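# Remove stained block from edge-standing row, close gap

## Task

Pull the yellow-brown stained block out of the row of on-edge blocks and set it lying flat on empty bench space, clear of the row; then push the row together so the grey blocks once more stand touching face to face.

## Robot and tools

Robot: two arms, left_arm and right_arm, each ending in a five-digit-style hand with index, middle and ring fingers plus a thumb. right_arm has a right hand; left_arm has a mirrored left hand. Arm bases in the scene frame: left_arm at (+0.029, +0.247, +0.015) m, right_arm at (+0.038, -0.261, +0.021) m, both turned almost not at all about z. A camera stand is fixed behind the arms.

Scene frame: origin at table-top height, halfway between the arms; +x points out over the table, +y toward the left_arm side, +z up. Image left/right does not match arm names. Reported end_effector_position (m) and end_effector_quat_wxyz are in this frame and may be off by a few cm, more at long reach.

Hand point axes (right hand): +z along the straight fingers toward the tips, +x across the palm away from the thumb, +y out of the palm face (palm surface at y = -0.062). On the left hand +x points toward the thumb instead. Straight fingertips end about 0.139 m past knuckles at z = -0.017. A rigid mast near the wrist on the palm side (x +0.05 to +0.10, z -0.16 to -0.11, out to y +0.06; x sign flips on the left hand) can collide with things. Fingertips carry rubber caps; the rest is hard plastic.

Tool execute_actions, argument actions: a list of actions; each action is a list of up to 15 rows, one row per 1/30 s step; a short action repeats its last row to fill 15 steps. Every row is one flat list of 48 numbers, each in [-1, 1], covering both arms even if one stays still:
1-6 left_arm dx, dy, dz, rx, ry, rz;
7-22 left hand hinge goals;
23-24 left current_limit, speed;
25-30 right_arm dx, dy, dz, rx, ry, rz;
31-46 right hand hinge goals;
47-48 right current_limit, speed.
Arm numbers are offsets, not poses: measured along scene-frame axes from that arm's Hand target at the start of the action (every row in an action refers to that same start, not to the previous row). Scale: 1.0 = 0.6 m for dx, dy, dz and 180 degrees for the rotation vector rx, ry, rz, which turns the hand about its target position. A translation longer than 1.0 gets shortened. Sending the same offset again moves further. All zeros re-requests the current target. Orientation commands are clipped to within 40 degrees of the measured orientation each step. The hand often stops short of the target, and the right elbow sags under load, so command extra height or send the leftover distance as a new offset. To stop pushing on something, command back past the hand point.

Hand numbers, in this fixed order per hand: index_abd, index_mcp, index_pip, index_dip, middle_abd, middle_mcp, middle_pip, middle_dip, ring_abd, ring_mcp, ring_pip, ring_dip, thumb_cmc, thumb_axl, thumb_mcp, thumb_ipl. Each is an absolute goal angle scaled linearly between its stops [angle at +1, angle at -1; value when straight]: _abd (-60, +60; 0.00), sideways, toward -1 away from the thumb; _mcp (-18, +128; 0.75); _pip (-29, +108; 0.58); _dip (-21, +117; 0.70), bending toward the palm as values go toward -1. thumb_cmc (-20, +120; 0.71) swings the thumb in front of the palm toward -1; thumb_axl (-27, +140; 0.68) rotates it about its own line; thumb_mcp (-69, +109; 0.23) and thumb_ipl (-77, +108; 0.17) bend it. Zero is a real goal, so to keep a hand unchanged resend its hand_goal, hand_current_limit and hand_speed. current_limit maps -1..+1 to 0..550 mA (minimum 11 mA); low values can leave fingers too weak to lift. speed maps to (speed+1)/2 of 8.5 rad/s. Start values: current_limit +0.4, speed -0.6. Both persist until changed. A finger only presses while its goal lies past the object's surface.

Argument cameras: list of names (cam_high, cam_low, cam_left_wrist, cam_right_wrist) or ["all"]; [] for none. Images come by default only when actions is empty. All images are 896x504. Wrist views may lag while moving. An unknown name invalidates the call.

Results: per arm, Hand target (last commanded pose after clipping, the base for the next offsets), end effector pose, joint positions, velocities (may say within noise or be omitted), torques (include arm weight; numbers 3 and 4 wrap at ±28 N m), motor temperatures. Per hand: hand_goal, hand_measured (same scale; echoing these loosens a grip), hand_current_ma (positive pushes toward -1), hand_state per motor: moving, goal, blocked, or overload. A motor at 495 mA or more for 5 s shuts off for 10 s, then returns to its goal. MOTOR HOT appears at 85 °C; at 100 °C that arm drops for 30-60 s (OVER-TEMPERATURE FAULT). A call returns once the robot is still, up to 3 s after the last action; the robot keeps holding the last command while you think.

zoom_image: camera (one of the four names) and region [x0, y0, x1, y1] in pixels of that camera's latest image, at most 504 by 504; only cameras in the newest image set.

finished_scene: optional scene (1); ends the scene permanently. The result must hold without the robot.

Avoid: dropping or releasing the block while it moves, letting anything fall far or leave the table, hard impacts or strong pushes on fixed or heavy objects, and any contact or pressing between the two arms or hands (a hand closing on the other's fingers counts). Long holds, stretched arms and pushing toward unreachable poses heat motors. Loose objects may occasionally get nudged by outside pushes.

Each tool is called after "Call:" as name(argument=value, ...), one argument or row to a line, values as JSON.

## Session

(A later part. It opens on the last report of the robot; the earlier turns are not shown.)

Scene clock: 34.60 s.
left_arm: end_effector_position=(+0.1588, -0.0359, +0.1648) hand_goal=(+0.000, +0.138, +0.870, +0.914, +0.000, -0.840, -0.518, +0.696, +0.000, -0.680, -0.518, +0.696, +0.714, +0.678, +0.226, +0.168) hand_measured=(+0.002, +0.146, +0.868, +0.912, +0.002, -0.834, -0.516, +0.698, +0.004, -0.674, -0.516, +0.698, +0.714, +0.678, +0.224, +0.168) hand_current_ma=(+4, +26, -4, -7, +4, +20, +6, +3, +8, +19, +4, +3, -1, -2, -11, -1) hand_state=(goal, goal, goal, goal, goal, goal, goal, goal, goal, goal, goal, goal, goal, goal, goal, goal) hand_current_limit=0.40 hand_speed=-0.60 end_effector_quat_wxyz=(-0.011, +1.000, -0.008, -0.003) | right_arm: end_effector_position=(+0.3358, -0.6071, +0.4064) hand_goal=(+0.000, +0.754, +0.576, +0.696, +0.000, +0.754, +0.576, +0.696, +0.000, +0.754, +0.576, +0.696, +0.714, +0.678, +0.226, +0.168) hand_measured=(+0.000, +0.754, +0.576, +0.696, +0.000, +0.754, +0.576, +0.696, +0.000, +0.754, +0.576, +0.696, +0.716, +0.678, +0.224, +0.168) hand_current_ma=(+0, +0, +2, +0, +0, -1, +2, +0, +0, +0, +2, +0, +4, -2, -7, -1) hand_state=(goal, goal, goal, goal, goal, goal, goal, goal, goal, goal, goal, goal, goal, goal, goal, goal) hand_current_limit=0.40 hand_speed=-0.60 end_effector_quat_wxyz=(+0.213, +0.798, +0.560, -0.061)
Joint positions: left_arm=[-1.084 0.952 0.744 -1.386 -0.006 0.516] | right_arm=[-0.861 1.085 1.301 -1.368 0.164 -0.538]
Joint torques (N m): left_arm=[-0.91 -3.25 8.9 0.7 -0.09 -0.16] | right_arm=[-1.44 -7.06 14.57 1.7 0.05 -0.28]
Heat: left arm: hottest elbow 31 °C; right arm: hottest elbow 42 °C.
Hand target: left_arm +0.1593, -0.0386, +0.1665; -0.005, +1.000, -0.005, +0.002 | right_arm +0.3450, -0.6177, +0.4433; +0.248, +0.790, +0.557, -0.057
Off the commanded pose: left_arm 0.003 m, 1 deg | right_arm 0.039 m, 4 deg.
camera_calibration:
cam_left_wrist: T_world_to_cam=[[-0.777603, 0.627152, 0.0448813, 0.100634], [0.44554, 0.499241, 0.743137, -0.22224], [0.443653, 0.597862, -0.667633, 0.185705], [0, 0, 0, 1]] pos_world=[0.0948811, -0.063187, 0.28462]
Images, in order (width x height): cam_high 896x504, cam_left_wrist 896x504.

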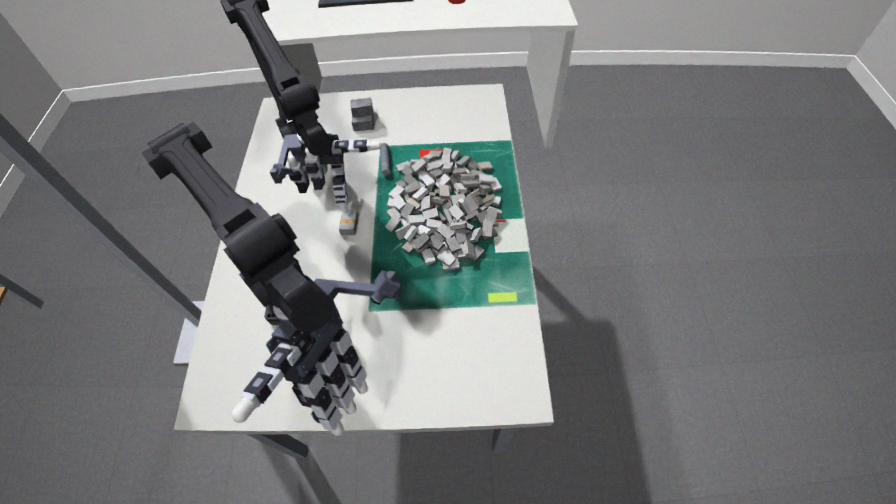

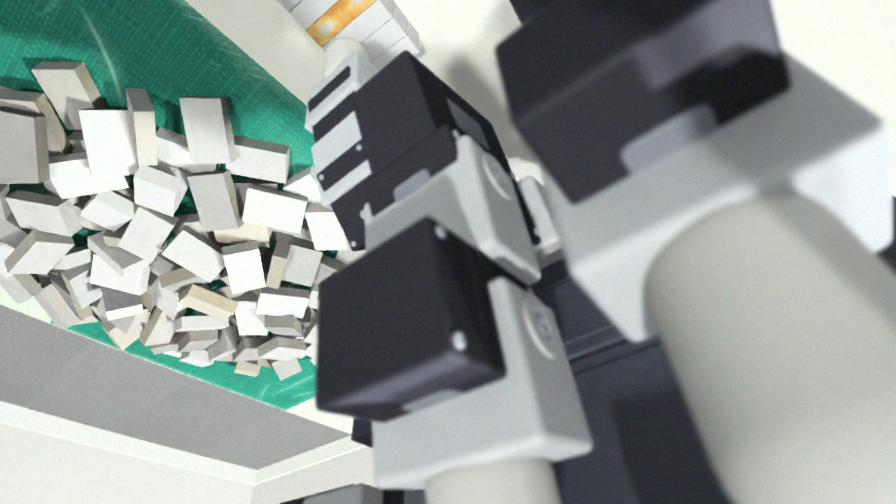

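Call:
execute_actions(
  actions=[
    [[0,-0.002,-0.015,0,0,0, 0,0.137,0.869,0.913,0,-0.84,-0.518,0.696,0,-0.68,-0.518,0.696,0.714,0.678,0.226,0.168,0.4,-0.6, 0,0,0,0,0,0, 0,0.754,0.576,0.696,0,0.754,0.576,0.696,0,0.754,0.576,0.696,0.714,0.678,0.226,0.168,0.4,-0.6],[0,-0.004,-0.03,0,0,0, 0,0.137,0.869,0.913,0,-0.84,-0.518,0.696,0,-0.68,-0.518,0.696,0.714,0.678,0.226,0.168,0.4,-0.6, 0,0,0,0,0,0, 0,0.754,0.576,0.696,0,0.754,0.576,0.696,0,0.754,0.576,0.696,0.714,0.678,0.226,0.168,0.4,-0.6],[0,-0.004,-0.045,0,0,0, 0,0.137,0.869,0.913,0,-0.84,-0.518,0.696,0,-0.68,-0.518,0.696,0.714,0.678,0.226,0.168,0.4,-0.6, 0,0,0,0,0,0, 0,0.754,0.576,0.696,0,0.754,0.576,0.696,0,0.754,0.576,0.696,0.714,0.678,0.226,0.168,0.4,-0.6]],
  ],
  cameras=["cam_high","cam_left_wrist"],
)

Call:
zoom_image(
  camera="cam_high",
  region=[310, 170, 390, 250],
)

Call:
zoom_image(
  camera="cam_left_wrist",
  region=[200, 0, 500, 200],
)

Scene clock: 36.30 s.
left_arm: end_effector_position=(+0.1589, -0.0385, +0.1419) hand_goal=(+0.000, +0.138, +0.870, +0.914, +0.000, -0.840, -0.518, +0.696, +0.000, -0.680, -0.518, +0.696, +0.714, +0.678, +0.226, +0.168) hand_measured=(+0.002, +0.146, +0.868, +0.912, +0.002, -0.834, -0.516, +0.698, +0.004, -0.674, -0.516, +0.698, +0.714, +0.678, +0.224, +0.168) hand_current_ma=(+4, +26, -4, -7, +4, +20, +6, +3, +8, +19, +4, +3, -1, -2, -11, -1) hand_state=(goal, goal, goal, goal, goal, goal, goal, goal, goal, goal, goal, goal, goal, goal, goal, goal) hand_current_limit=0.40 hand_speed=-0.60 end_effector_quat_wxyz=(-0.005, +1.000, -0.007, +0.001) | right_arm: end_effector_position=(+0.3358, -0.6071, +0.4064) hand_goal=(+0.000, +0.754, +0.576, +0.696, +0.000, +0.754, +0.576, +0.696, +0.000, +0.754, +0.576, +0.696, +0.714, +0.678, +0.226, +0.168) hand_measured=(+0.000, +0.754, +0.576, +0.696, +0.000, +0.754, +0.576, +0.696, +0.000, +0.754, +0.576, +0.696, +0.716, +0.678, +0.224, +0.168) hand_current_ma=(+0, +0, +2, +0, +0, -1, +2, +0, +0, +0, +2, +0, +4, -2, -7, -1) hand_state=(goal, goal, goal, goal, goal, goal, goal, goal, goal, goal, goal, goal, goal, goal, goal, goal) hand_current_limit=0.40 hand_speed=-0.60 end_effector_quat_wxyz=(+0.213, +0.798, +0.560, -0.061)
Joint positions: left_arm=[-1.089 0.968 0.688 -1.3 -0.006 0.51] | right_arm=[-0.861 1.085 1.301 -1.368 0.164 -0.538]
Joint torques (N m): left_arm=[-0.85 -2.26 8.69 0.69 -0.09 -0.2] | right_arm=[-1.44 -7.12 14.58 1.7 0.05 -0.27]
Heat: left arm: hottest elbow 31 °C; right arm: hottest elbow 42 °C.
Hand target: left_arm +0.1593, -0.0410, +0.1395; -0.005, +1.000, -0.005, +0.002 | right_arm +0.3450, -0.6177, +0.4433; +0.248, +0.790, +0.557, -0.057
Off the commanded pose: left_arm 0.003 m, 0 deg | right_arm 0.039 m, 4 deg.
camera_calibration:
cam_left_wrist: T_world_to_cam=[[-0.77807, 0.627381, 0.0316226, 0.105374], [0.440061, 0.508452, 0.740151, -0.202304], [0.448278, 0.589805, -0.671697, 0.171431], [0, 0, 0, 1]] pos_world=[0.0941653, -0.0643585, 0.261553]
Images, in order (width x height): cam_high 896x504, cam_left_wrist 896x504.

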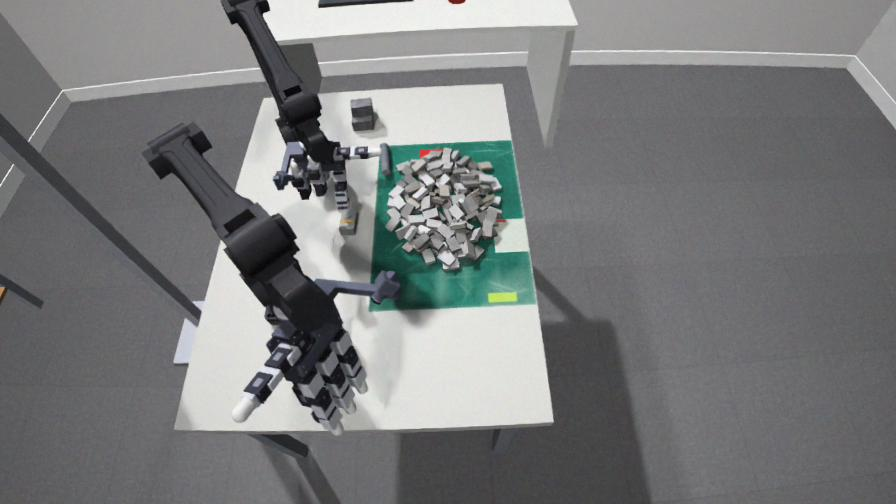

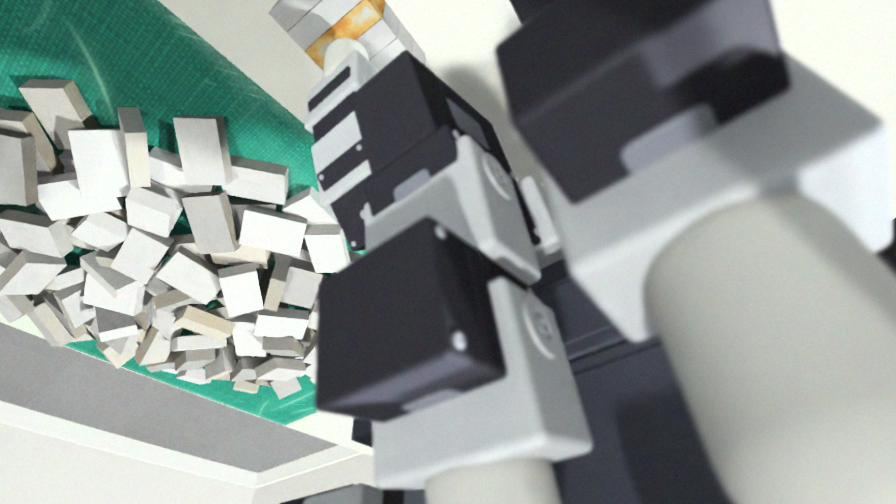

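Scaled by 6.300 from the camera's 896x504 image, which has a finer 1280x720 frame.

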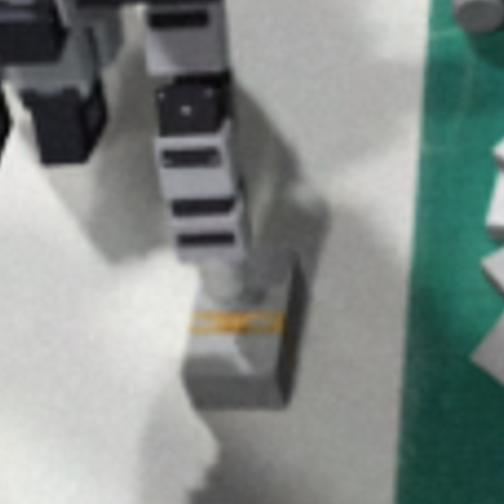

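Scaled by 1.680 from the camera's 896x504 image, which has a finer 1280x720 frame.

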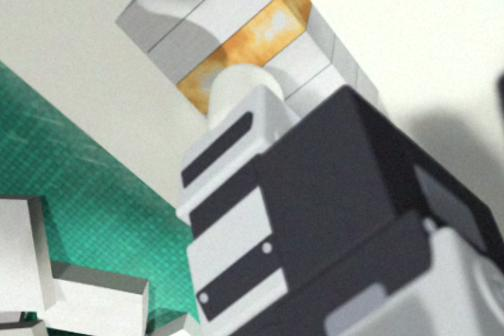

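Call:
execute_actions(
  actions=[
    [[0.001,-0.003,-0.01,0,0,0, 0,0.137,0.869,0.913,0,-0.84,-0.518,0.696,0,-0.68,-0.518,0.696,0.714,0.678,0.226,0.168,0.4,-0.6, 0,0,0,0,0,0, 0,0.754,0.576,0.696,0,0.754,0.576,0.696,0,0.754,0.576,0.696,0.714,0.678,0.226,0.168,0.4,-0.6],[0.002,-0.005,-0.018,0,0,0, 0,0.137,0.869,0.913,0,-0.84,-0.518,0.696,0,-0.68,-0.518,0.696,0.714,0.678,0.226,0.168,0.4,-0.6, 0,0,0,0,0,0, 0,0.754,0.576,0.696,0,0.754,0.576,0.696,0,0.754,0.576,0.696,0.714,0.678,0.226,0.168,0.4,-0.6]],
  ],
  cameras=["cam_high","cam_left_wrist"],
)

Call:
zoom_image(
  camera="cam_high",
  region=[310, 170, 390, 250],
)

Call:
zoom_image(
  camera="cam_left_wrist",
  region=[240, 0, 440, 130],
)

Scene clock: 38.40 s.
left_arm: end_effector_position=(+0.1604, -0.0418, +0.1314) hand_goal=(+0.000, +0.138, +0.870, +0.914, +0.000, -0.840, -0.518, +0.696, +0.000, -0.680, -0.518, +0.696, +0.714, +0.678, +0.226, +0.168) hand_measured=(+0.002, +0.146, +0.868, +0.912, +0.002, -0.834, -0.516, +0.698, +0.004, -0.674, -0.516, +0.698, +0.714, +0.678, +0.224, +0.168) hand_current_ma=(+4, +26, -4, -7, +4, +20, +6, +3, +8, +19, +4, +3, -1, -2, -11, -1) hand_state=(goal, goal, goal, goal, goal, goal, goal, goal, goal, goal, goal, goal, goal, goal, goal, goal) hand_current_limit=0.40 hand_speed=-0.60 end_effector_quat_wxyz=(-0.005, +1.000, -0.007, +0.001) | right_arm: end_effector_position=(+0.3358, -0.6071, +0.4064) hand_goal=(+0.000, +0.754, +0.576, +0.696, +0.000, +0.754, +0.576, +0.696, +0.000, +0.754, +0.576, +0.696, +0.714, +0.678, +0.226, +0.168) hand_measured=(+0.000, +0.754, +0.576, +0.696, +0.000, +0.754, +0.576, +0.696, +0.000, +0.754, +0.576, +0.696, +0.716, +0.678, +0.224, +0.168) hand_current_ma=(+0, +0, +2, +0, +0, -1, +2, +0, +0, +0, +2, +0, +4, -2, -7, -1) hand_state=(goal, goal, goal, goal, goal, goal, goal, goal, goal, goal, goal, goal, goal, goal, goal, goal) hand_current_limit=0.40 hand_speed=-0.60 end_effector_quat_wxyz=(+0.213, +0.798, +0.560, -0.061)
Joint positions: left_arm=[-1.091 0.99 0.671 -1.261 -0.006 0.508] | right_arm=[-0.861 1.085 1.301 -1.368 0.164 -0.538]
Joint torques (N m): left_arm=[-0.79 -2.49 8.51 0.73 -0.1 -0.16] | right_arm=[-1.38 -7.12 14.58 1.72 0.05 -0.27]
Heat: left arm: hottest elbow 31 °C; right arm: hottest elbow 43 °C.
Hand target: left_arm +0.1604, -0.0440, +0.1286; -0.005, +1.000, -0.005, +0.002 | right_arm +0.3450, -0.6177, +0.4433; +0.248, +0.790, +0.557, -0.057
Off the commanded pose: left_arm 0.004 m, 0 deg | right_arm 0.039 m, 4 deg.
camera_calibration:
cam_left_wrist: T_world_to_cam=[[-0.778323, 0.627101, 0.0309357, 0.109042], [0.439603, 0.509108, 0.739972, -0.19334], [0.448288, 0.589537, -0.671926, 0.165736], [0, 0, 0, 1]] pos_world=[0.0955656, -0.0676572, 0.251055]
Images, in order (width x height): cam_high 896x504, cam_left_wrist 896x504.

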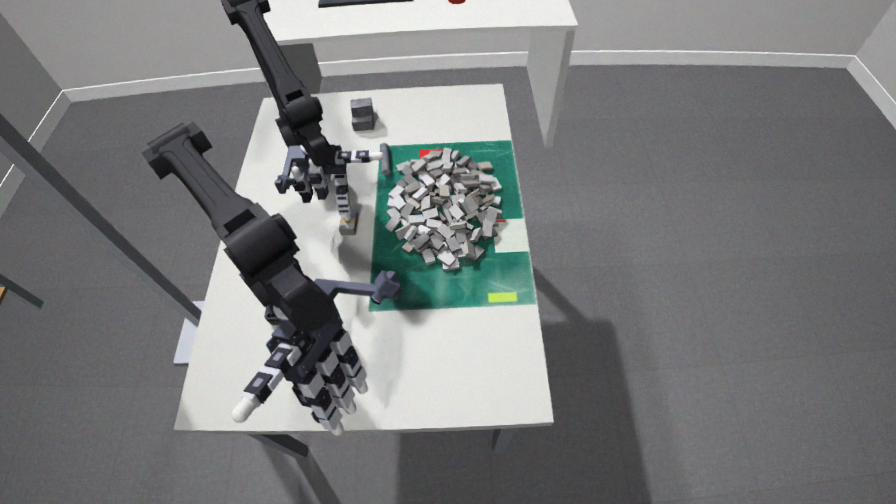

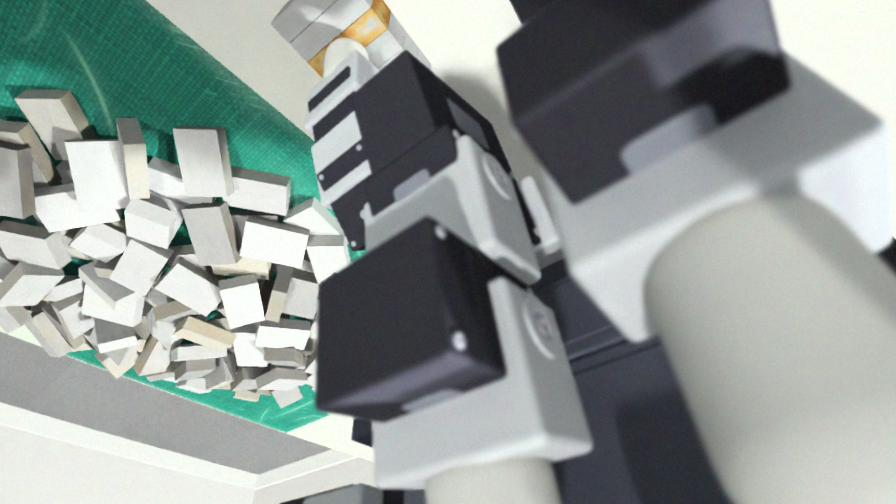

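Scaled by 6.300 from the camera's 896x504 image, which has a finer 1280x720 frame.

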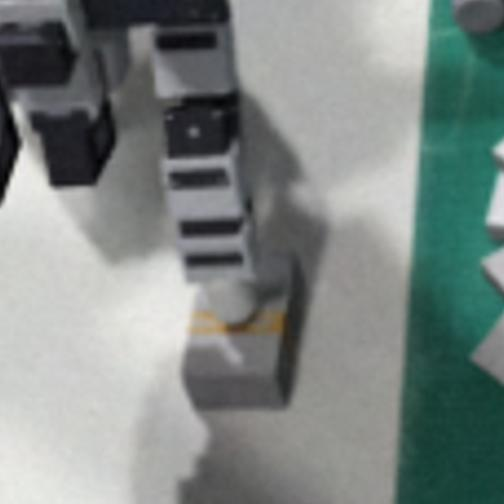

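Scaled by 2.520 from the camera's 896x504 image, which has a finer 1280x720 frame.

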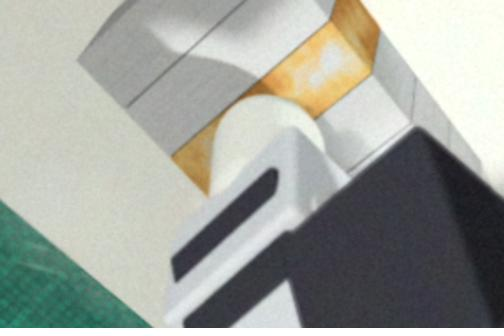

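Call:
execute_actions(
  actions=[
    [[0,-0.0005,-0.004,0,0,0, 0,0.137,0.869,0.913,0,-0.84,-0.518,0.696,0,-0.68,-0.518,0.696,0.714,0.678,0.226,0.168,0.4,-0.6, 0,0,0,0,0,0, 0,0.754,0.576,0.696,0,0.754,0.576,0.696,0,0.754,0.576,0.696,0.714,0.678,0.226,0.168,0.4,-0.6],[0,-0.0005,-0.008,0,0,0, 0,0.137,0.869,0.913,0,-0.84,-0.518,0.696,0,-0.68,-0.518,0.696,0.714,0.678,0.226,0.168,0.4,-0.6, 0,0,0,0,0,0, 0,0.754,0.576,0.696,0,0.754,0.576,0.696,0,0.754,0.576,0.696,0.714,0.678,0.226,0.168,0.4,-0.6]],
  ],
  cameras=["cam_high","cam_left_wrist"],
)

Call:
zoom_image(
  camera="cam_high",
  region=[310, 170, 390, 250],
)

Call:
zoom_image(
  camera="cam_left_wrist",
  region=[240, 0, 440, 130],
)

Scene clock: 39.87 s.
left_arm: end_effector_position=(+0.1611, -0.0429, +0.1297) hand_goal=(+0.000, +0.138, +0.870, +0.914, +0.000, -0.840, -0.518, +0.696, +0.000, -0.680, -0.518, +0.696, +0.714, +0.678, +0.226, +0.168) hand_measured=(-0.002, +0.142, +0.870, +0.914, +0.002, -0.834, -0.516, +0.698, +0.004, -0.674, -0.516, +0.698, +0.714, +0.678, +0.224, +0.168) hand_current_ma=(-6, +10, +2, +1, +4, +20, +6, +3, +8, +19, +4, +3, -1, -2, -11, -1) hand_state=(goal, goal, goal, goal, goal, goal, goal, goal, goal, goal, goal, goal, goal, goal, goal, goal) hand_current_limit=0.40 hand_speed=-0.60 end_effector_quat_wxyz=(-0.003, +1.000, -0.007, +0.003) | right_arm: end_effector_position=(+0.3358, -0.6071, +0.4064) hand_goal=(+0.000, +0.754, +0.576, +0.696, +0.000, +0.754, +0.576, +0.696, +0.000, +0.754, +0.576, +0.696, +0.714, +0.678, +0.226, +0.168) hand_measured=(+0.000, +0.754, +0.576, +0.696, +0.000, +0.754, +0.576, +0.696, +0.000, +0.754, +0.576, +0.696, +0.716, +0.678, +0.224, +0.168) hand_current_ma=(+0, +0, +2, +0, +0, -1, +2, +0, +0, +0, +2, +0, +4, -2, -7, -1) hand_state=(goal, goal, goal, goal, goal, goal, goal, goal, goal, goal, goal, goal, goal, goal, goal, goal) hand_current_limit=0.40 hand_speed=-0.60 end_effector_quat_wxyz=(+0.213, +0.798, +0.560, -0.061)
Joint positions: left_arm=[-1.091 0.991 0.666 -1.248 -0.007 0.507] | right_arm=[-0.861 1.085 1.301 -1.368 0.164 -0.538]
Joint torques (N m): left_arm=[-0.79 -2.2 8.13 0.81 -0.06 -0.15] | right_arm=[-1.38 -7.06 14.57 1.7 0.05 -0.28]
Heat: left arm: hottest elbow 31 °C; right arm: hottest elbow 44 °C.
Hand target: left_arm +0.1605, -0.0443, +0.1238; -0.005, +1.000, -0.005, +0.002 | right_arm +0.3450, -0.6177, +0.4433; +0.248, +0.790, +0.557, -0.057
Off the commanded pose: left_arm 0.006 m, 0 deg | right_arm 0.039 m, 4 deg.
camera_calibration:
cam_left_wrist: T_world_to_cam=[[-0.779115, 0.626369, 0.0253351, 0.111056], [0.436535, 0.513096, 0.739033, -0.191097], [0.449908, 0.586851, -0.673193, 0.164668], [0, 0, 0, 1]] pos_world=[0.0958609, -0.0681466, 0.249267]
Images, in order (width x height): cam_high 896x504, cam_left_wrist 896x504.

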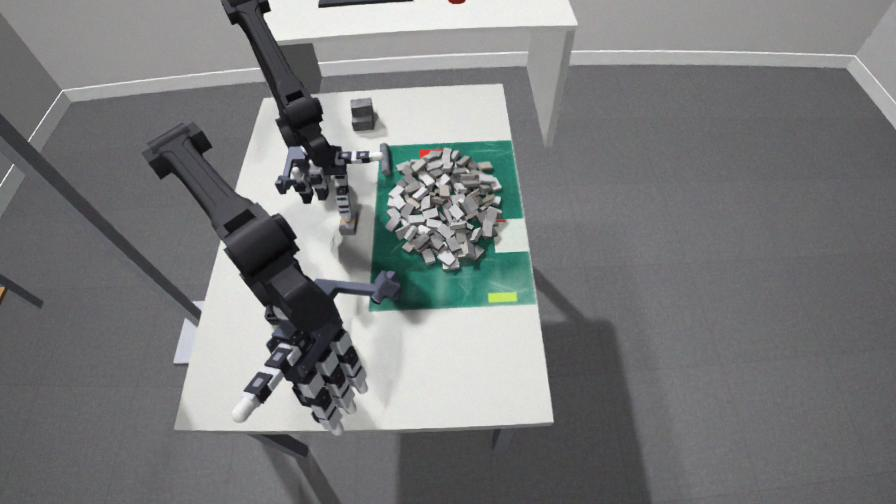

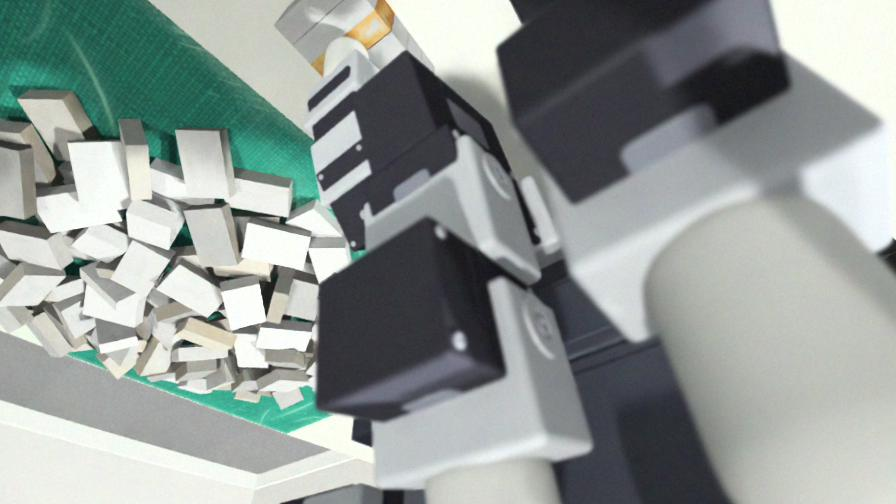

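Scaled by 6.300 from the camera's 896x504 image, which has a finer 1280x720 frame.

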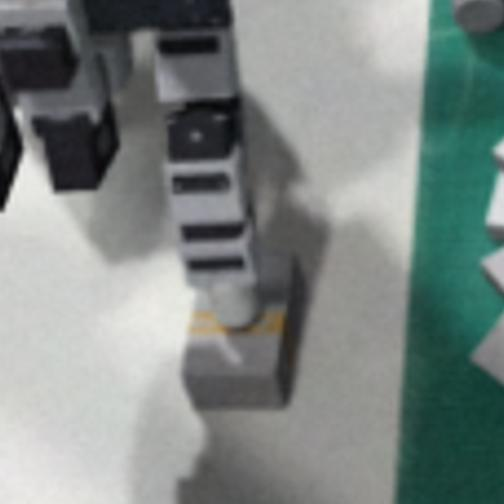

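Scaled by 2.520 from the camera's 896x504 image, which has a finer 1280x720 frame.

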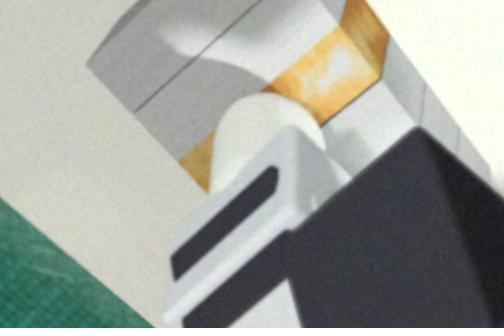

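Call:
execute_actions(
  actions=[
    [[-0.008,0.0005,-0.004,0,0,0, 0,0.137,0.869,0.913,0,-0.84,-0.518,0.696,0,-0.68,-0.518,0.696,0.714,0.678,0.226,0.168,0.4,-0.6, 0,0,0,0,0,0, 0,0.754,0.576,0.696,0,0.754,0.576,0.696,0,0.754,0.576,0.696,0.714,0.678,0.226,0.168,0.4,-0.6],[-0.016,0.001,-0.004,0,0,0, 0,0.137,0.869,0.913,0,-0.84,-0.518,0.696,0,-0.68,-0.518,0.696,0.714,0.678,0.226,0.168,0.4,-0.6, 0,0,0,0,0,0, 0,0.754,0.576,0.696,0,0.754,0.576,0.696,0,0.754,0.576,0.696,0.714,0.678,0.226,0.168,0.4,-0.6],[-0.025,0.0015,-0.004,0,0,0, 0,0.137,0.869,0.913,0,-0.84,-0.518,0.696,0,-0.68,-0.518,0.696,0.714,0.678,0.226,0.168,0.4,-0.6, 0,0,0,0,0,0, 0,0.754,0.576,0.696,0,0.754,0.576,0.696,0,0.754,0.576,0.696,0.714,0.678,0.226,0.168,0.4,-0.6],[-0.033,0.002,-0.004,0,0,0, 0,0.137,0.869,0.913,0,-0.84,-0.518,0.696,0,-0.68,-0.518,0.696,0.714,0.678,0.226,0.168,0.4,-0.6, 0,0,0,0,0,0, 0,0.754,0.576,0.696,0,0.754,0.576,0.696,0,0.754,0.576,0.696,0.714,0.678,0.226,0.168,0.4,-0.6]],
  ],
  cameras=["cam_high","cam_left_wrist"],
)

Call:
zoom_image(
  camera="cam_high",
  region=[310, 170, 390, 250],
)

Call:
zoom_image(
  camera="cam_left_wrist",
  region=[240, 0, 440, 130],
)

Scene clock: 41.60 s.
left_arm: end_effector_position=(+0.1463, -0.0449, +0.1281) hand_goal=(+0.000, +0.138, +0.870, +0.914, +0.000, -0.840, -0.518, +0.696, +0.000, -0.680, -0.518, +0.696, +0.714, +0.678, +0.226, +0.168) hand_measured=(+0.020, +0.132, +0.868, +0.916, +0.002, -0.834, -0.516, +0.698, +0.004, -0.674, -0.516, +0.698, +0.714, +0.678, +0.224, +0.168) hand_current_ma=(+63, -22, -3, +5, +4, +20, +6, +3, +8, +19, +4, +3, -1, -2, -11, -1) hand_state=(blocked, goal, goal, goal, goal, goal, goal, goal, goal, goal, goal, goal, goal, goal, goal, goal) hand_current_limit=0.40 hand_speed=-0.60 end_effector_quat_wxyz=(-0.002, +1.000, -0.002, +0.008) | right_arm: end_effector_position=(+0.3358, -0.6071, +0.4064) hand_goal=(+0.000, +0.754, +0.576, +0.696, +0.000, +0.754, +0.576, +0.696, +0.000, +0.754, +0.576, +0.696, +0.714, +0.678, +0.226, +0.168) hand_measured=(+0.000, +0.754, +0.576, +0.696, +0.000, +0.754, +0.576, +0.696, +0.000, +0.754, +0.576, +0.696, +0.716, +0.678, +0.224, +0.168) hand_current_ma=(+0, +0, +2, +0, +0, -1, +2, +0, +0, +0, +2, +0, +4, -2, -7, -1) hand_state=(goal, goal, goal, goal, goal, goal, goal, goal, goal, goal, goal, goal, goal, goal, goal, goal) hand_current_limit=0.40 hand_speed=-0.60 end_effector_quat_wxyz=(+0.213, +0.798, +0.560, -0.061)
Joint positions: left_arm=[-1.163 0.972 0.65 -1.245 -0.016 0.427] | right_arm=[-0.861 1.085 1.301 -1.368 0.164 -0.538]
Joint torques (N m): left_arm=[-1.32 -2.73 7.61 0.51 0.33 -0.1] | right_arm=[-1.44 -7.12 14.57 1.7 0.05 -0.28]
Heat: left arm: hottest elbow 31 °C; right arm: hottest elbow 44 °C.
Hand target: left_arm +0.1407, -0.0431, +0.1214; -0.005, +1.000, -0.005, +0.002 | right_arm +0.3450, -0.6177, +0.4433; +0.248, +0.790, +0.557, -0.057
Off the commanded pose: left_arm 0.009 m, 1 deg | right_arm 0.039 m, 4 deg.
camera_calibration:
cam_left_wrist: T_world_to_cam=[[-0.784597, 0.619823, 0.0151025, 0.10267], [0.423836, 0.518412, 0.742706, -0.180794], [0.452517, 0.589126, -0.669447, 0.17065], [0, 0, 0, 1]] pos_world=[0.079959, -0.0704458, 0.246967]
Images, in order (width x height): cam_high 896x504, cam_left_wrist 896x504.

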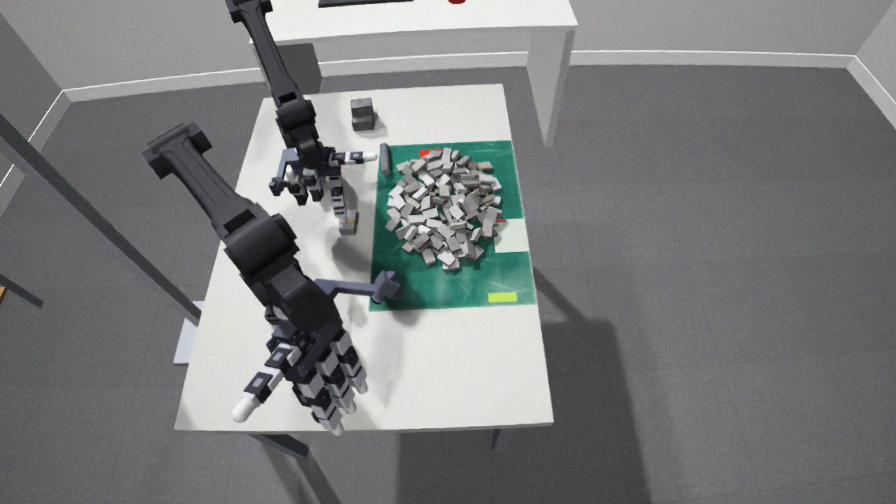

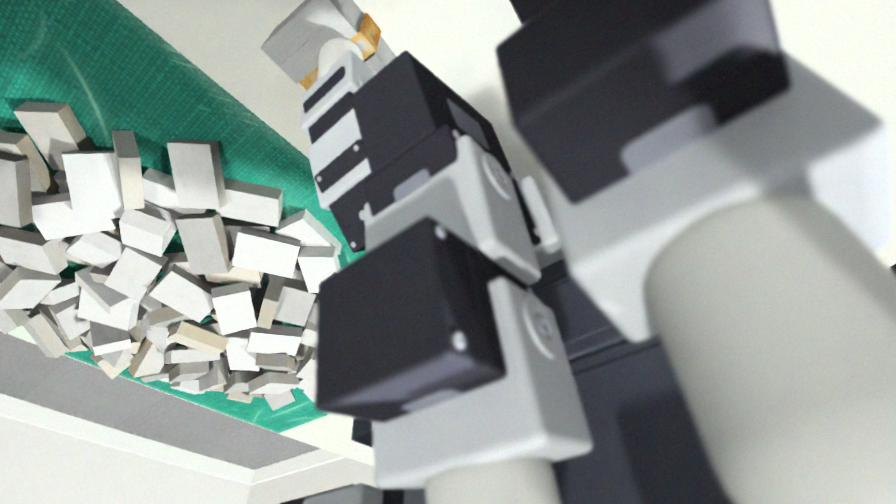

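Scaled by 6.300 from the camera's 896x504 image, which has a finer 1280x720 frame.

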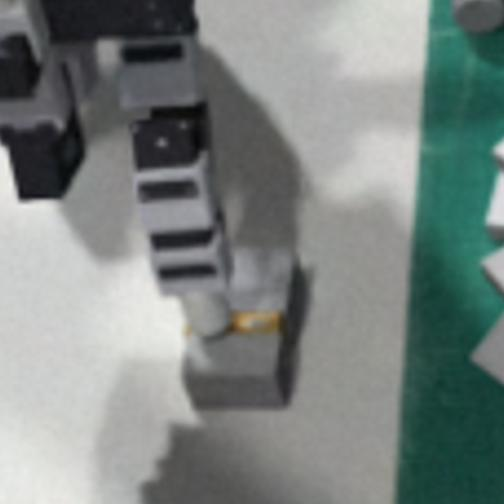

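Scaled by 2.520 from the camera's 896x504 image, which has a finer 1280x720 frame.

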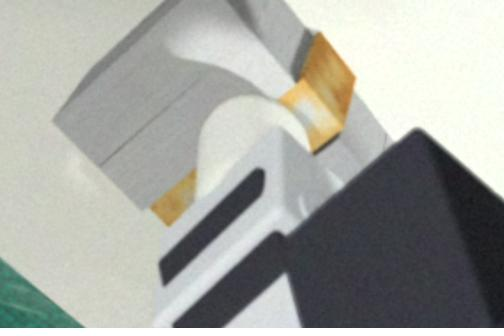

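Call:
execute_actions(
  actions=[
    [[0.005,0,0.015,0,0,0, 0,0.137,0.869,0.913,0,-0.84,-0.518,0.696,0,-0.68,-0.518,0.696,0.714,0.678,0.226,0.168,0.4,-0.6, 0,0,0,0,0,0, 0,0.754,0.576,0.696,0,0.754,0.576,0.696,0,0.754,0.576,0.696,0.714,0.678,0.226,0.168,0.4,-0.6],[0.01,0,0.025,0,0,0, 0,0.137,0.869,0.913,0,-0.84,-0.518,0.696,0,-0.68,-0.518,0.696,0.714,0.678,0.226,0.168,0.4,-0.6, 0,0,0,0,0,0, 0,0.754,0.576,0.696,0,0.754,0.576,0.696,0,0.754,0.576,0.696,0.714,0.678,0.226,0.168,0.4,-0.6],[0.025,-0.002,0.025,0,0,0, 0,0.137,0.869,0.913,0,-0.84,-0.518,0.696,0,-0.68,-0.518,0.696,0.714,0.678,0.226,0.168,0.4,-0.6, 0,0,0,0,0,0, 0,0.754,0.576,0.696,0,0.754,0.576,0.696,0,0.754,0.576,0.696,0.714,0.678,0.226,0.168,0.4,-0.6],[0.043,-0.003,0.025,0,0,0, 0,0.137,0.869,0.913,0,-0.84,-0.518,0.696,0,-0.68,-0.518,0.696,0.714,0.678,0.226,0.168,0.4,-0.6, 0,0,0,0,0,0, 0,0.754,0.576,0.696,0,0.754,0.576,0.696,0,0.754,0.576,0.696,0.714,0.678,0.226,0.168,0.4,-0.6]],
  ],
  cameras=["cam_high","cam_left_wrist"],
)

Call:
zoom_image(
  camera="cam_high",
  region=[310, 170, 390, 250],
)

Call:
zoom_image(
  camera="cam_left_wrist",
  region=[240, 0, 440, 130],
)

Scene clock: 44.13 s.
left_arm: end_effector_position=(+0.1602, -0.0378, +0.1272) hand_goal=(+0.000, +0.138, +0.870, +0.914, +0.000, -0.840, -0.518, +0.696, +0.000, -0.680, -0.518, +0.696, +0.714, +0.678, +0.226, +0.168) hand_measured=(-0.016, +0.118, +0.858, +0.910, +0.002, -0.834, -0.516, +0.698, +0.004, -0.674, -0.516, +0.698, +0.714, +0.678, +0.224, +0.168) hand_current_ma=(-47, -74, -39, -12, +4, +20, +6, +3, +8, +19, +4, +3, -1, -2, -11, -1) hand_state=(goal, goal, goal, goal, goal, goal, goal, goal, goal, goal, goal, goal, goal, goal, goal, goal) hand_current_limit=0.40 hand_speed=-0.60 end_effector_quat_wxyz=(-0.007, +1.000, -0.003, +0.000) | right_arm: end_effector_position=(+0.3358, -0.6071, +0.4064) hand_goal=(+0.000, +0.754, +0.576, +0.696, +0.000, +0.754, +0.576, +0.696, +0.000, +0.754, +0.576, +0.696, +0.714, +0.678, +0.226, +0.168) hand_measured=(+0.000, +0.754, +0.576, +0.696, +0.000, +0.754, +0.576, +0.696, +0.000, +0.754, +0.576, +0.696, +0.716, +0.678, +0.224, +0.168) hand_current_ma=(+0, +0, +2, +0, +0, -1, +2, +0, +0, +0, +2, +0, +4, -2, -7, -1) hand_state=(goal, goal, goal, goal, goal, goal, goal, goal, goal, goal, goal, goal, goal, goal, goal, goal) hand_current_limit=0.40 hand_speed=-0.60 end_effector_quat_wxyz=(+0.213, +0.798, +0.560, -0.061)
Joint positions: left_arm=[-1.086 0.985 0.658 -1.257 -0.006 0.505] | right_arm=[-0.861 1.085 1.301 -1.368 0.164 -0.538]
Joint torques (N m): left_arm=[0.79 -1.85 11.59 -0.12 -0.14 0.04] | right_arm=[-1.44 -7.06 14.57 1.72 0.05 -0.28]
Heat: left arm: hottest elbow 31 °C; right arm: hottest elbow 45 °C.
Hand target: left_arm +0.1665, -0.0449, +0.1364; -0.005, +1.000, -0.005, +0.002 | right_arm +0.3450, -0.6177, +0.4433; +0.248, +0.790, +0.557, -0.057
Off the commanded pose: left_arm 0.013 m, 0 deg | right_arm 0.039 m, 4 deg.
camera_calibration:
cam_left_wrist: T_world_to_cam=[[-0.783509, 0.620378, 0.0352969, 0.106478], [0.437149, 0.509948, 0.740847, -0.191941], [0.441605, 0.59589, -0.670746, 0.161766], [0, 0, 0, 1]] pos_world=[0.0958965, -0.0645707, 0.246944]
Images, in order (width x height): cam_high 896x504, cam_left_wrist 896x504.

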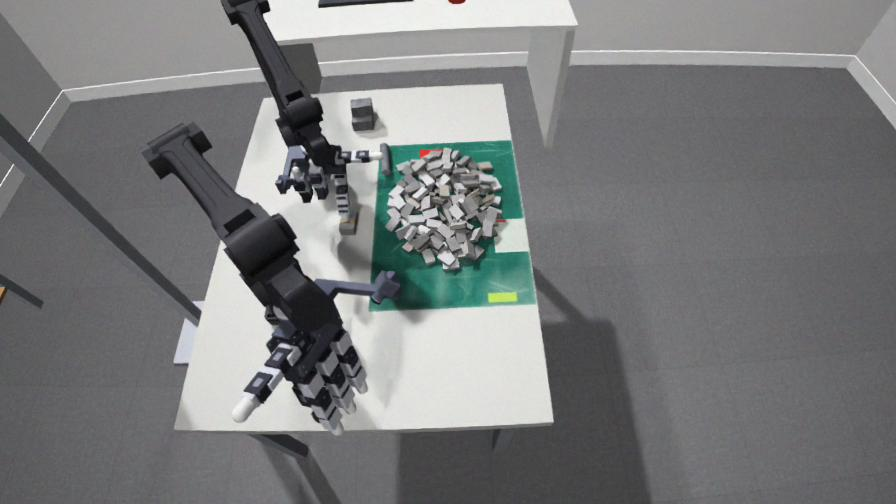

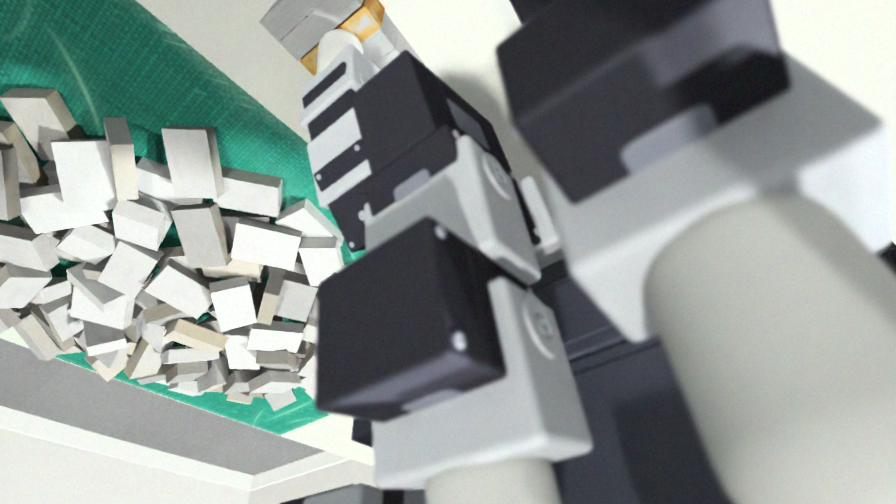

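Scaled by 6.300 from the camera's 896x504 image, which has a finer 1280x720 frame.

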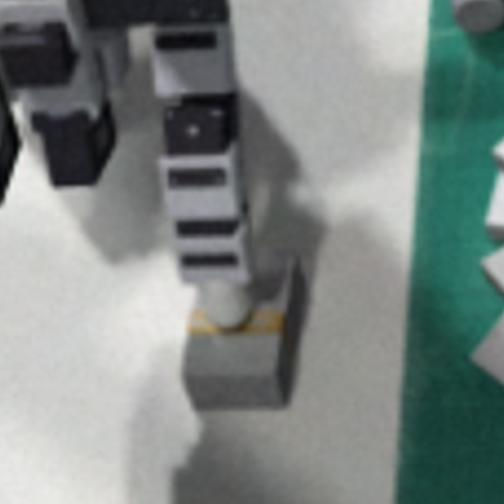

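Scaled by 2.520 from the camera's 896x504 image, which has a finer 1280x720 frame.

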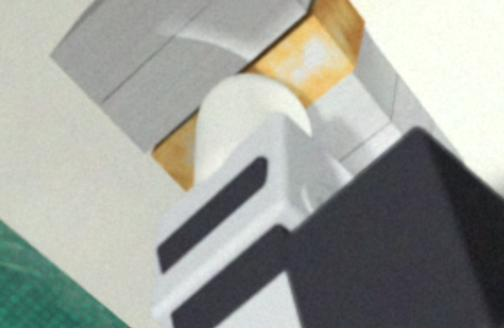

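Call:
execute_actions(
  actions=[
    [[-0.004,0.006,-0.01,0,0,0, 0,0.18,0.869,0.913,0,-0.84,-0.518,0.696,0,-0.68,-0.518,0.696,0.714,0.678,0.226,0.168,0.7,-0.6, 0,0,0,0,0,0, 0,0.754,0.576,0.696,0,0.754,0.576,0.696,0,0.754,0.576,0.696,0.714,0.678,0.226,0.168,0.4,-0.6],[-0.008,0.012,-0.02,0,0,0, 0,0.24,0.869,0.913,0,-0.84,-0.518,0.696,0,-0.68,-0.518,0.696,0.714,0.678,0.226,0.168,0.7,-0.6, 0,0,0,0,0,0, 0,0.754,0.576,0.696,0,0.754,0.576,0.696,0,0.754,0.576,0.696,0.714,0.678,0.226,0.168,0.4,-0.6]],
  ],
  cameras=["cam_high","cam_left_wrist"],
)

Call:
zoom_image(
  camera="cam_left_wrist",
  region=[240, 0, 440, 130],
)

Scene clock: 46.73 s.
left_arm: end_effector_position=(+0.1603, -0.0403, +0.1295) hand_goal=(+0.000, +0.240, +0.870, +0.914, +0.000, -0.840, -0.518, +0.696, +0.000, -0.680, -0.518, +0.696, +0.714, +0.678, +0.226, +0.168) hand_measured=(-0.020, +0.160, +0.848, +0.906, +0.002, -0.834, -0.516, +0.698, +0.004, -0.674, -0.516, +0.698, +0.714, +0.678, +0.224, +0.168) hand_current_ma=(-58, -364, -79, -25, +4, +20, +6, +3, +8, +19, +4, +3, -1, -2, -11, -1) hand_state=(goal, blocked, blocked, goal, goal, goal, goal, goal, goal, goal, goal, goal, goal, goal, goal, goal) hand_current_limit=0.70 hand_speed=-0.60 end_effector_quat_wxyz=(+0.000, +1.000, -0.006, +0.001) | right_arm: end_effector_position=(+0.3358, -0.6071, +0.4064) hand_goal=(+0.000, +0.754, +0.576, +0.696, +0.000, +0.754, +0.576, +0.696, +0.000, +0.754, +0.576, +0.696, +0.714, +0.678, +0.226, +0.168) hand_measured=(+0.000, +0.754, +0.576, +0.696, +0.000, +0.754, +0.576, +0.696, +0.000, +0.754, +0.576, +0.696, +0.716, +0.678, +0.224, +0.168) hand_current_ma=(+0, +0, +2, +0, +0, -1, +2, +0, +0, +0, +2, +0, +4, -2, -7, -1) hand_state=(goal, goal, goal, goal, goal, goal, goal, goal, goal, goal, goal, goal, goal, goal, goal, goal) hand_current_limit=0.40 hand_speed=-0.60 end_effector_quat_wxyz=(+0.213, +0.798, +0.560, -0.061)
Joint positions: left_arm=[-1.086 0.98 0.658 -1.247 -0.002 0.51] | right_arm=[-0.861 1.085 1.301 -1.368 0.164 -0.538]
Joint torques (N m): left_arm=[0.26 -2.55 8.12 0.51 -0.29 -0.03] | right_arm=[-1.44 -7.12 14.57 1.72 0.05 -0.27]
Motor temperatures (°C): left_arm=[29 29 31 27 27 29] | right_arm=[27 29 46 29 31 30]
Heat: left arm: hottest elbow 31 °C; right arm: hottest elbow 46 °C.
Hand target: left_arm +0.1617, -0.0377, +0.1244; -0.005, +1.000, -0.005, +0.002 | right_arm +0.3450, -0.6177, +0.4433; +0.248, +0.790, +0.557, -0.057
Off the commanded pose: left_arm 0.006 m, 1 deg | right_arm 0.039 m, 4 deg.
camera_calibration:
cam_left_wrist: T_world_to_cam=[[-0.780019, 0.625306, 0.0237356, 0.109138], [0.437586, 0.517954, 0.735012, -0.191349], [0.447313, 0.583709, -0.677639, 0.164293], [0, 0, 0, 1]] pos_world=[0.0953714, -0.0650339, 0.249385]
Images, in order (width x height): cam_high 896x504, cam_left_wrist 896x504.

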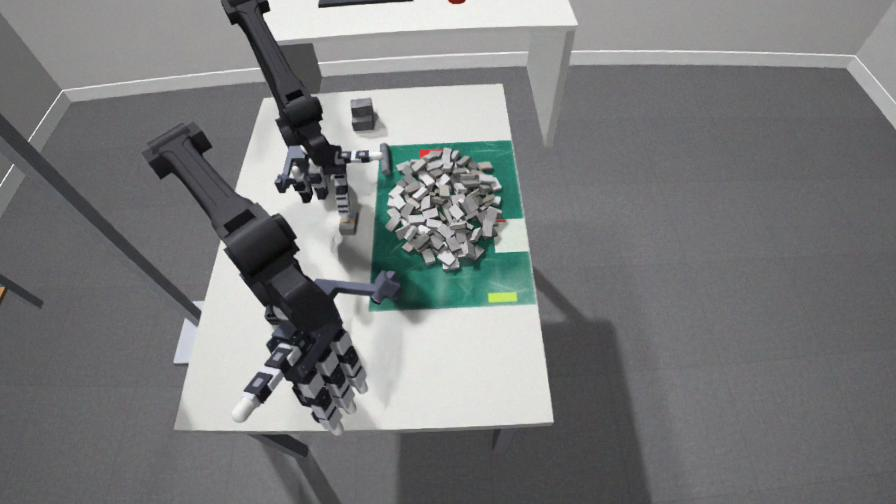

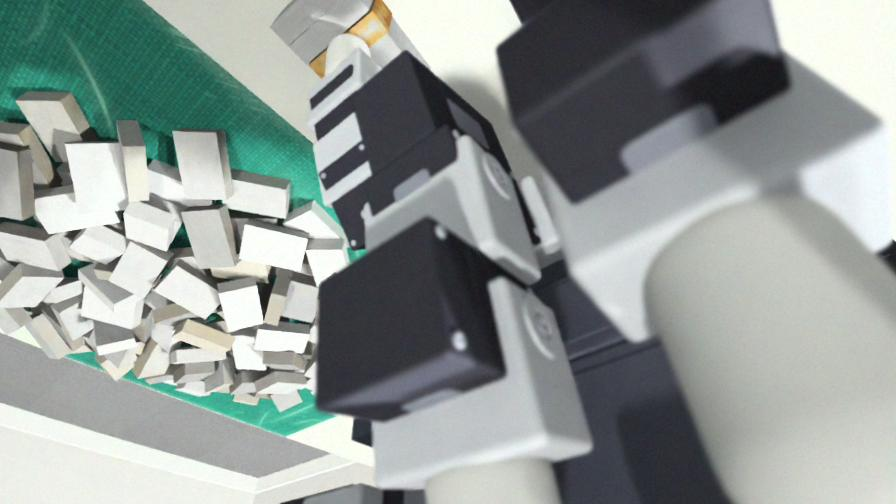

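Scaled by 2.520 from the camera's 896x504 image, which has a finer 1280x720 frame.

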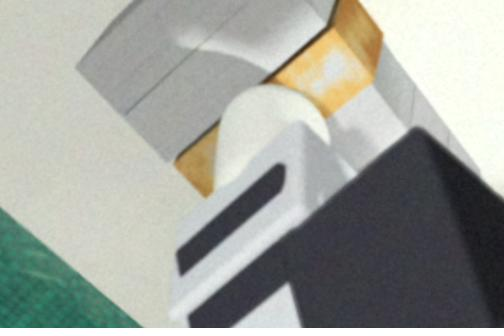

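Call:
execute_actions(
  actions=[
    [[-0.006,0.0003,-0.002,0,0,0, 0,0.24,0.869,0.913,0,-0.84,-0.518,0.696,0,-0.68,-0.518,0.696,0.714,0.678,0.226,0.168,0.7,-0.6, 0,0,0,0,0,0, 0,0.754,0.576,0.696,0,0.754,0.576,0.696,0,0.754,0.576,0.696,0.714,0.678,0.226,0.168,0.4,-0.6],[-0.012,0.0006,-0.002,0,0,0, 0,0.24,0.869,0.913,0,-0.84,-0.518,0.696,0,-0.68,-0.518,0.696,0.714,0.678,0.226,0.168,0.7,-0.6, 0,0,0,0,0,0, 0,0.754,0.576,0.696,0,0.754,0.576,0.696,0,0.754,0.576,0.696,0.714,0.678,0.226,0.168,0.4,-0.6],[-0.018,0.001,-0.002,0,0,0, 0,0.24,0.869,0.913,0,-0.84,-0.518,0.696,0,-0.68,-0.518,0.696,0.714,0.678,0.226,0.168,0.7,-0.6, 0,0,0,0,0,0, 0,0.754,0.576,0.696,0,0.754,0.576,0.696,0,0.754,0.576,0.696,0.714,0.678,0.226,0.168,0.4,-0.6],[-0.024,0.0013,-0.002,0,0,0, 0,0.24,0.869,0.913,0,-0.84,-0.518,0.696,0,-0.68,-0.518,0.696,0.714,0.678,0.226,0.168,0.7,-0.6, 0,0,0,0,0,0, 0,0.754,0.576,0.696,0,0.754,0.576,0.696,0,0.754,0.576,0.696,0.714,0.678,0.226,0.168,0.4,-0.6],[-0.03,0.0016,-0.002,0,0,0, 0,0.24,0.869,0.913,0,-0.84,-0.518,0.696,0,-0.68,-0.518,0.696,0.714,0.678,0.226,0.168,0.7,-0.6, 0,0,0,0,0,0, 0,0.754,0.576,0.696,0,0.754,0.576,0.696,0,0.754,0.576,0.696,0.714,0.678,0.226,0.168,0.4,-0.6],[-0.036,0.002,-0.002,0,0,0, 0,0.24,0.869,0.913,0,-0.84,-0.518,0.696,0,-0.68,-0.518,0.696,0.714,0.678,0.226,0.168,0.7,-0.6, 0,0,0,0,0,0, 0,0.754,0.576,0.696,0,0.754,0.576,0.696,0,0.754,0.576,0.696,0.714,0.678,0.226,0.168,0.4,-0.6]],
  ],
  cameras=["cam_high","cam_left_wrist"],
)

Call:
zoom_image(
  camera="cam_left_wrist",
  region=[240, 0, 440, 130],
)

Call:
zoom_image(
  camera="cam_high",
  region=[310, 170, 390, 250],
)

Scene clock: 48.67 s.
left_arm: end_effector_position=(+0.1459, -0.0428, +0.1325) hand_goal=(+0.000, +0.240, +0.870, +0.914, +0.000, -0.840, -0.518, +0.696, +0.000, -0.680, -0.518, +0.696, +0.714, +0.678, +0.226, +0.168) hand_measured=(+0.018, +0.198, +0.848, +0.906, +0.002, -0.834, -0.516, +0.698, +0.004, -0.674, -0.516, +0.698, +0.714, +0.678, +0.224, +0.168) hand_current_ma=(+57, -174, -79, -25, +4, +20, +6, +3, +8, +19, +4, +3, -1, -2, -11, -1) hand_state=(goal, blocked, blocked, goal, goal, goal, goal, goal, goal, goal, goal, goal, goal, goal, goal, goal) hand_current_limit=0.70 hand_speed=-0.60 end_effector_quat_wxyz=(+0.007, +1.000, -0.005, +0.010) | right_arm: end_effector_position=(+0.3358, -0.6071, +0.4064) hand_goal=(+0.000, +0.754, +0.576, +0.696, +0.000, +0.754, +0.576, +0.696, +0.000, +0.754, +0.576, +0.696, +0.714, +0.678, +0.226, +0.168) hand_measured=(+0.000, +0.754, +0.576, +0.696, +0.000, +0.754, +0.576, +0.696, +0.000, +0.754, +0.576, +0.696, +0.716, +0.678, +0.224, +0.168) hand_current_ma=(+0, +0, +2, +0, +0, -1, +2, +0, +0, +0, +2, +0, +4, -2, -7, -1) hand_state=(goal, goal, goal, goal, goal, goal, goal, goal, goal, goal, goal, goal, goal, goal, goal, goal) hand_current_limit=0.40 hand_speed=-0.60 end_effector_quat_wxyz=(+0.213, +0.798, +0.560, -0.061)
Joint positions: left_arm=[-1.155 0.948 0.644 -1.246 -0.012 0.441] | right_arm=[-0.861 1.085 1.301 -1.368 0.164 -0.538]
Joint torques (N m): left_arm=[-1.26 -2.37 7.51 0.02 0.15 -0.16] | right_arm=[-1.38 -7.06 14.57 1.72 0.05 -0.27]
Heat: left arm: hottest elbow 31 °C; right arm: hottest elbow 47 °C.
Hand target: left_arm +0.1400, -0.0366, +0.1233; -0.005, +1.000, -0.005, +0.002 | right_arm +0.3450, -0.6177, +0.4433; +0.248, +0.790, +0.557, -0.057
Off the commanded pose: left_arm 0.013 m, 2 deg | right_arm 0.039 m, 4 deg.
camera_calibration:
cam_left_wrist: T_world_to_cam=[[-0.780792, 0.624789, 0.00155215, 0.102492], [0.424492, 0.528658, 0.735069, -0.183665], [0.458442, 0.574595, -0.67799, 0.172228], [0, 0, 0, 1]] pos_world=[0.0790327, -0.0659007, 0.251616]
Images, in order (width x height): cam_high 896x504, cam_left_wrist 896x504.

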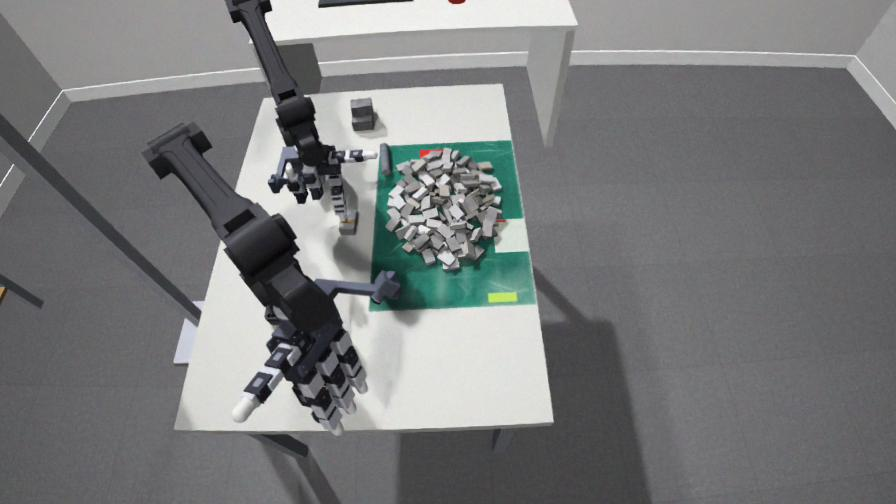

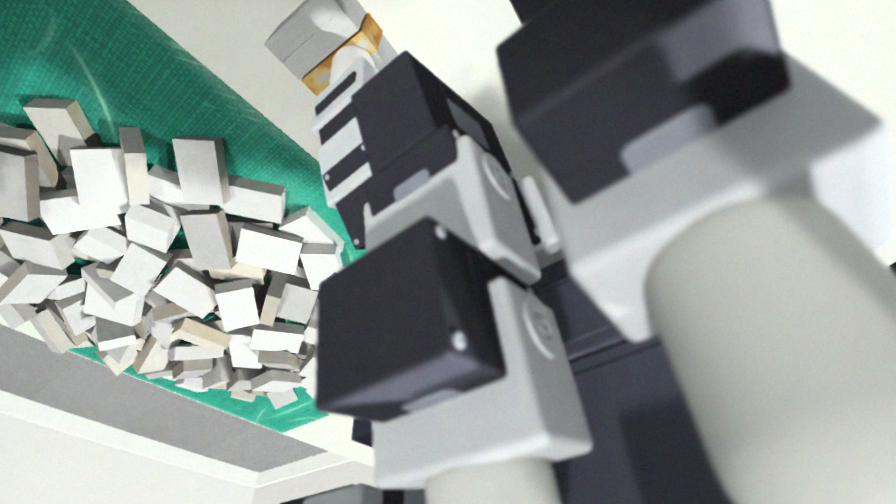

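Scaled by 2.520 from the camera's 896x504 image, which has a finer 1280x720 frame.

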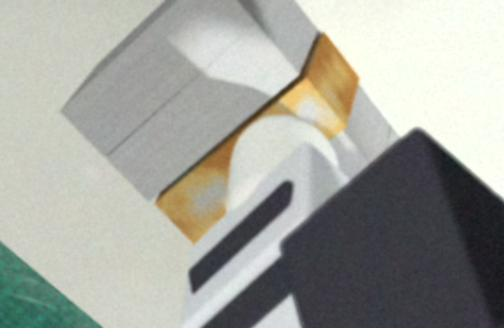

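Scaled by 6.300 from the camera's 896x504 image, which has a finer 1280x720 frame.

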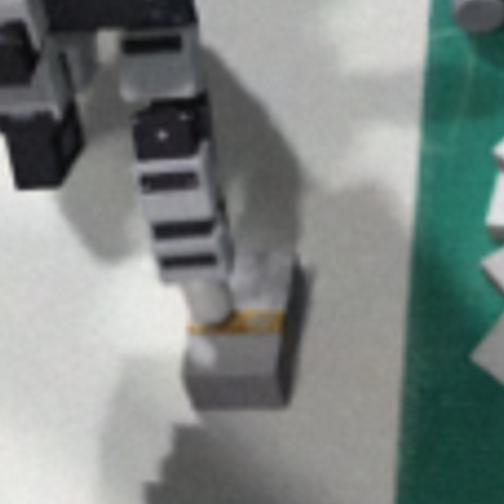

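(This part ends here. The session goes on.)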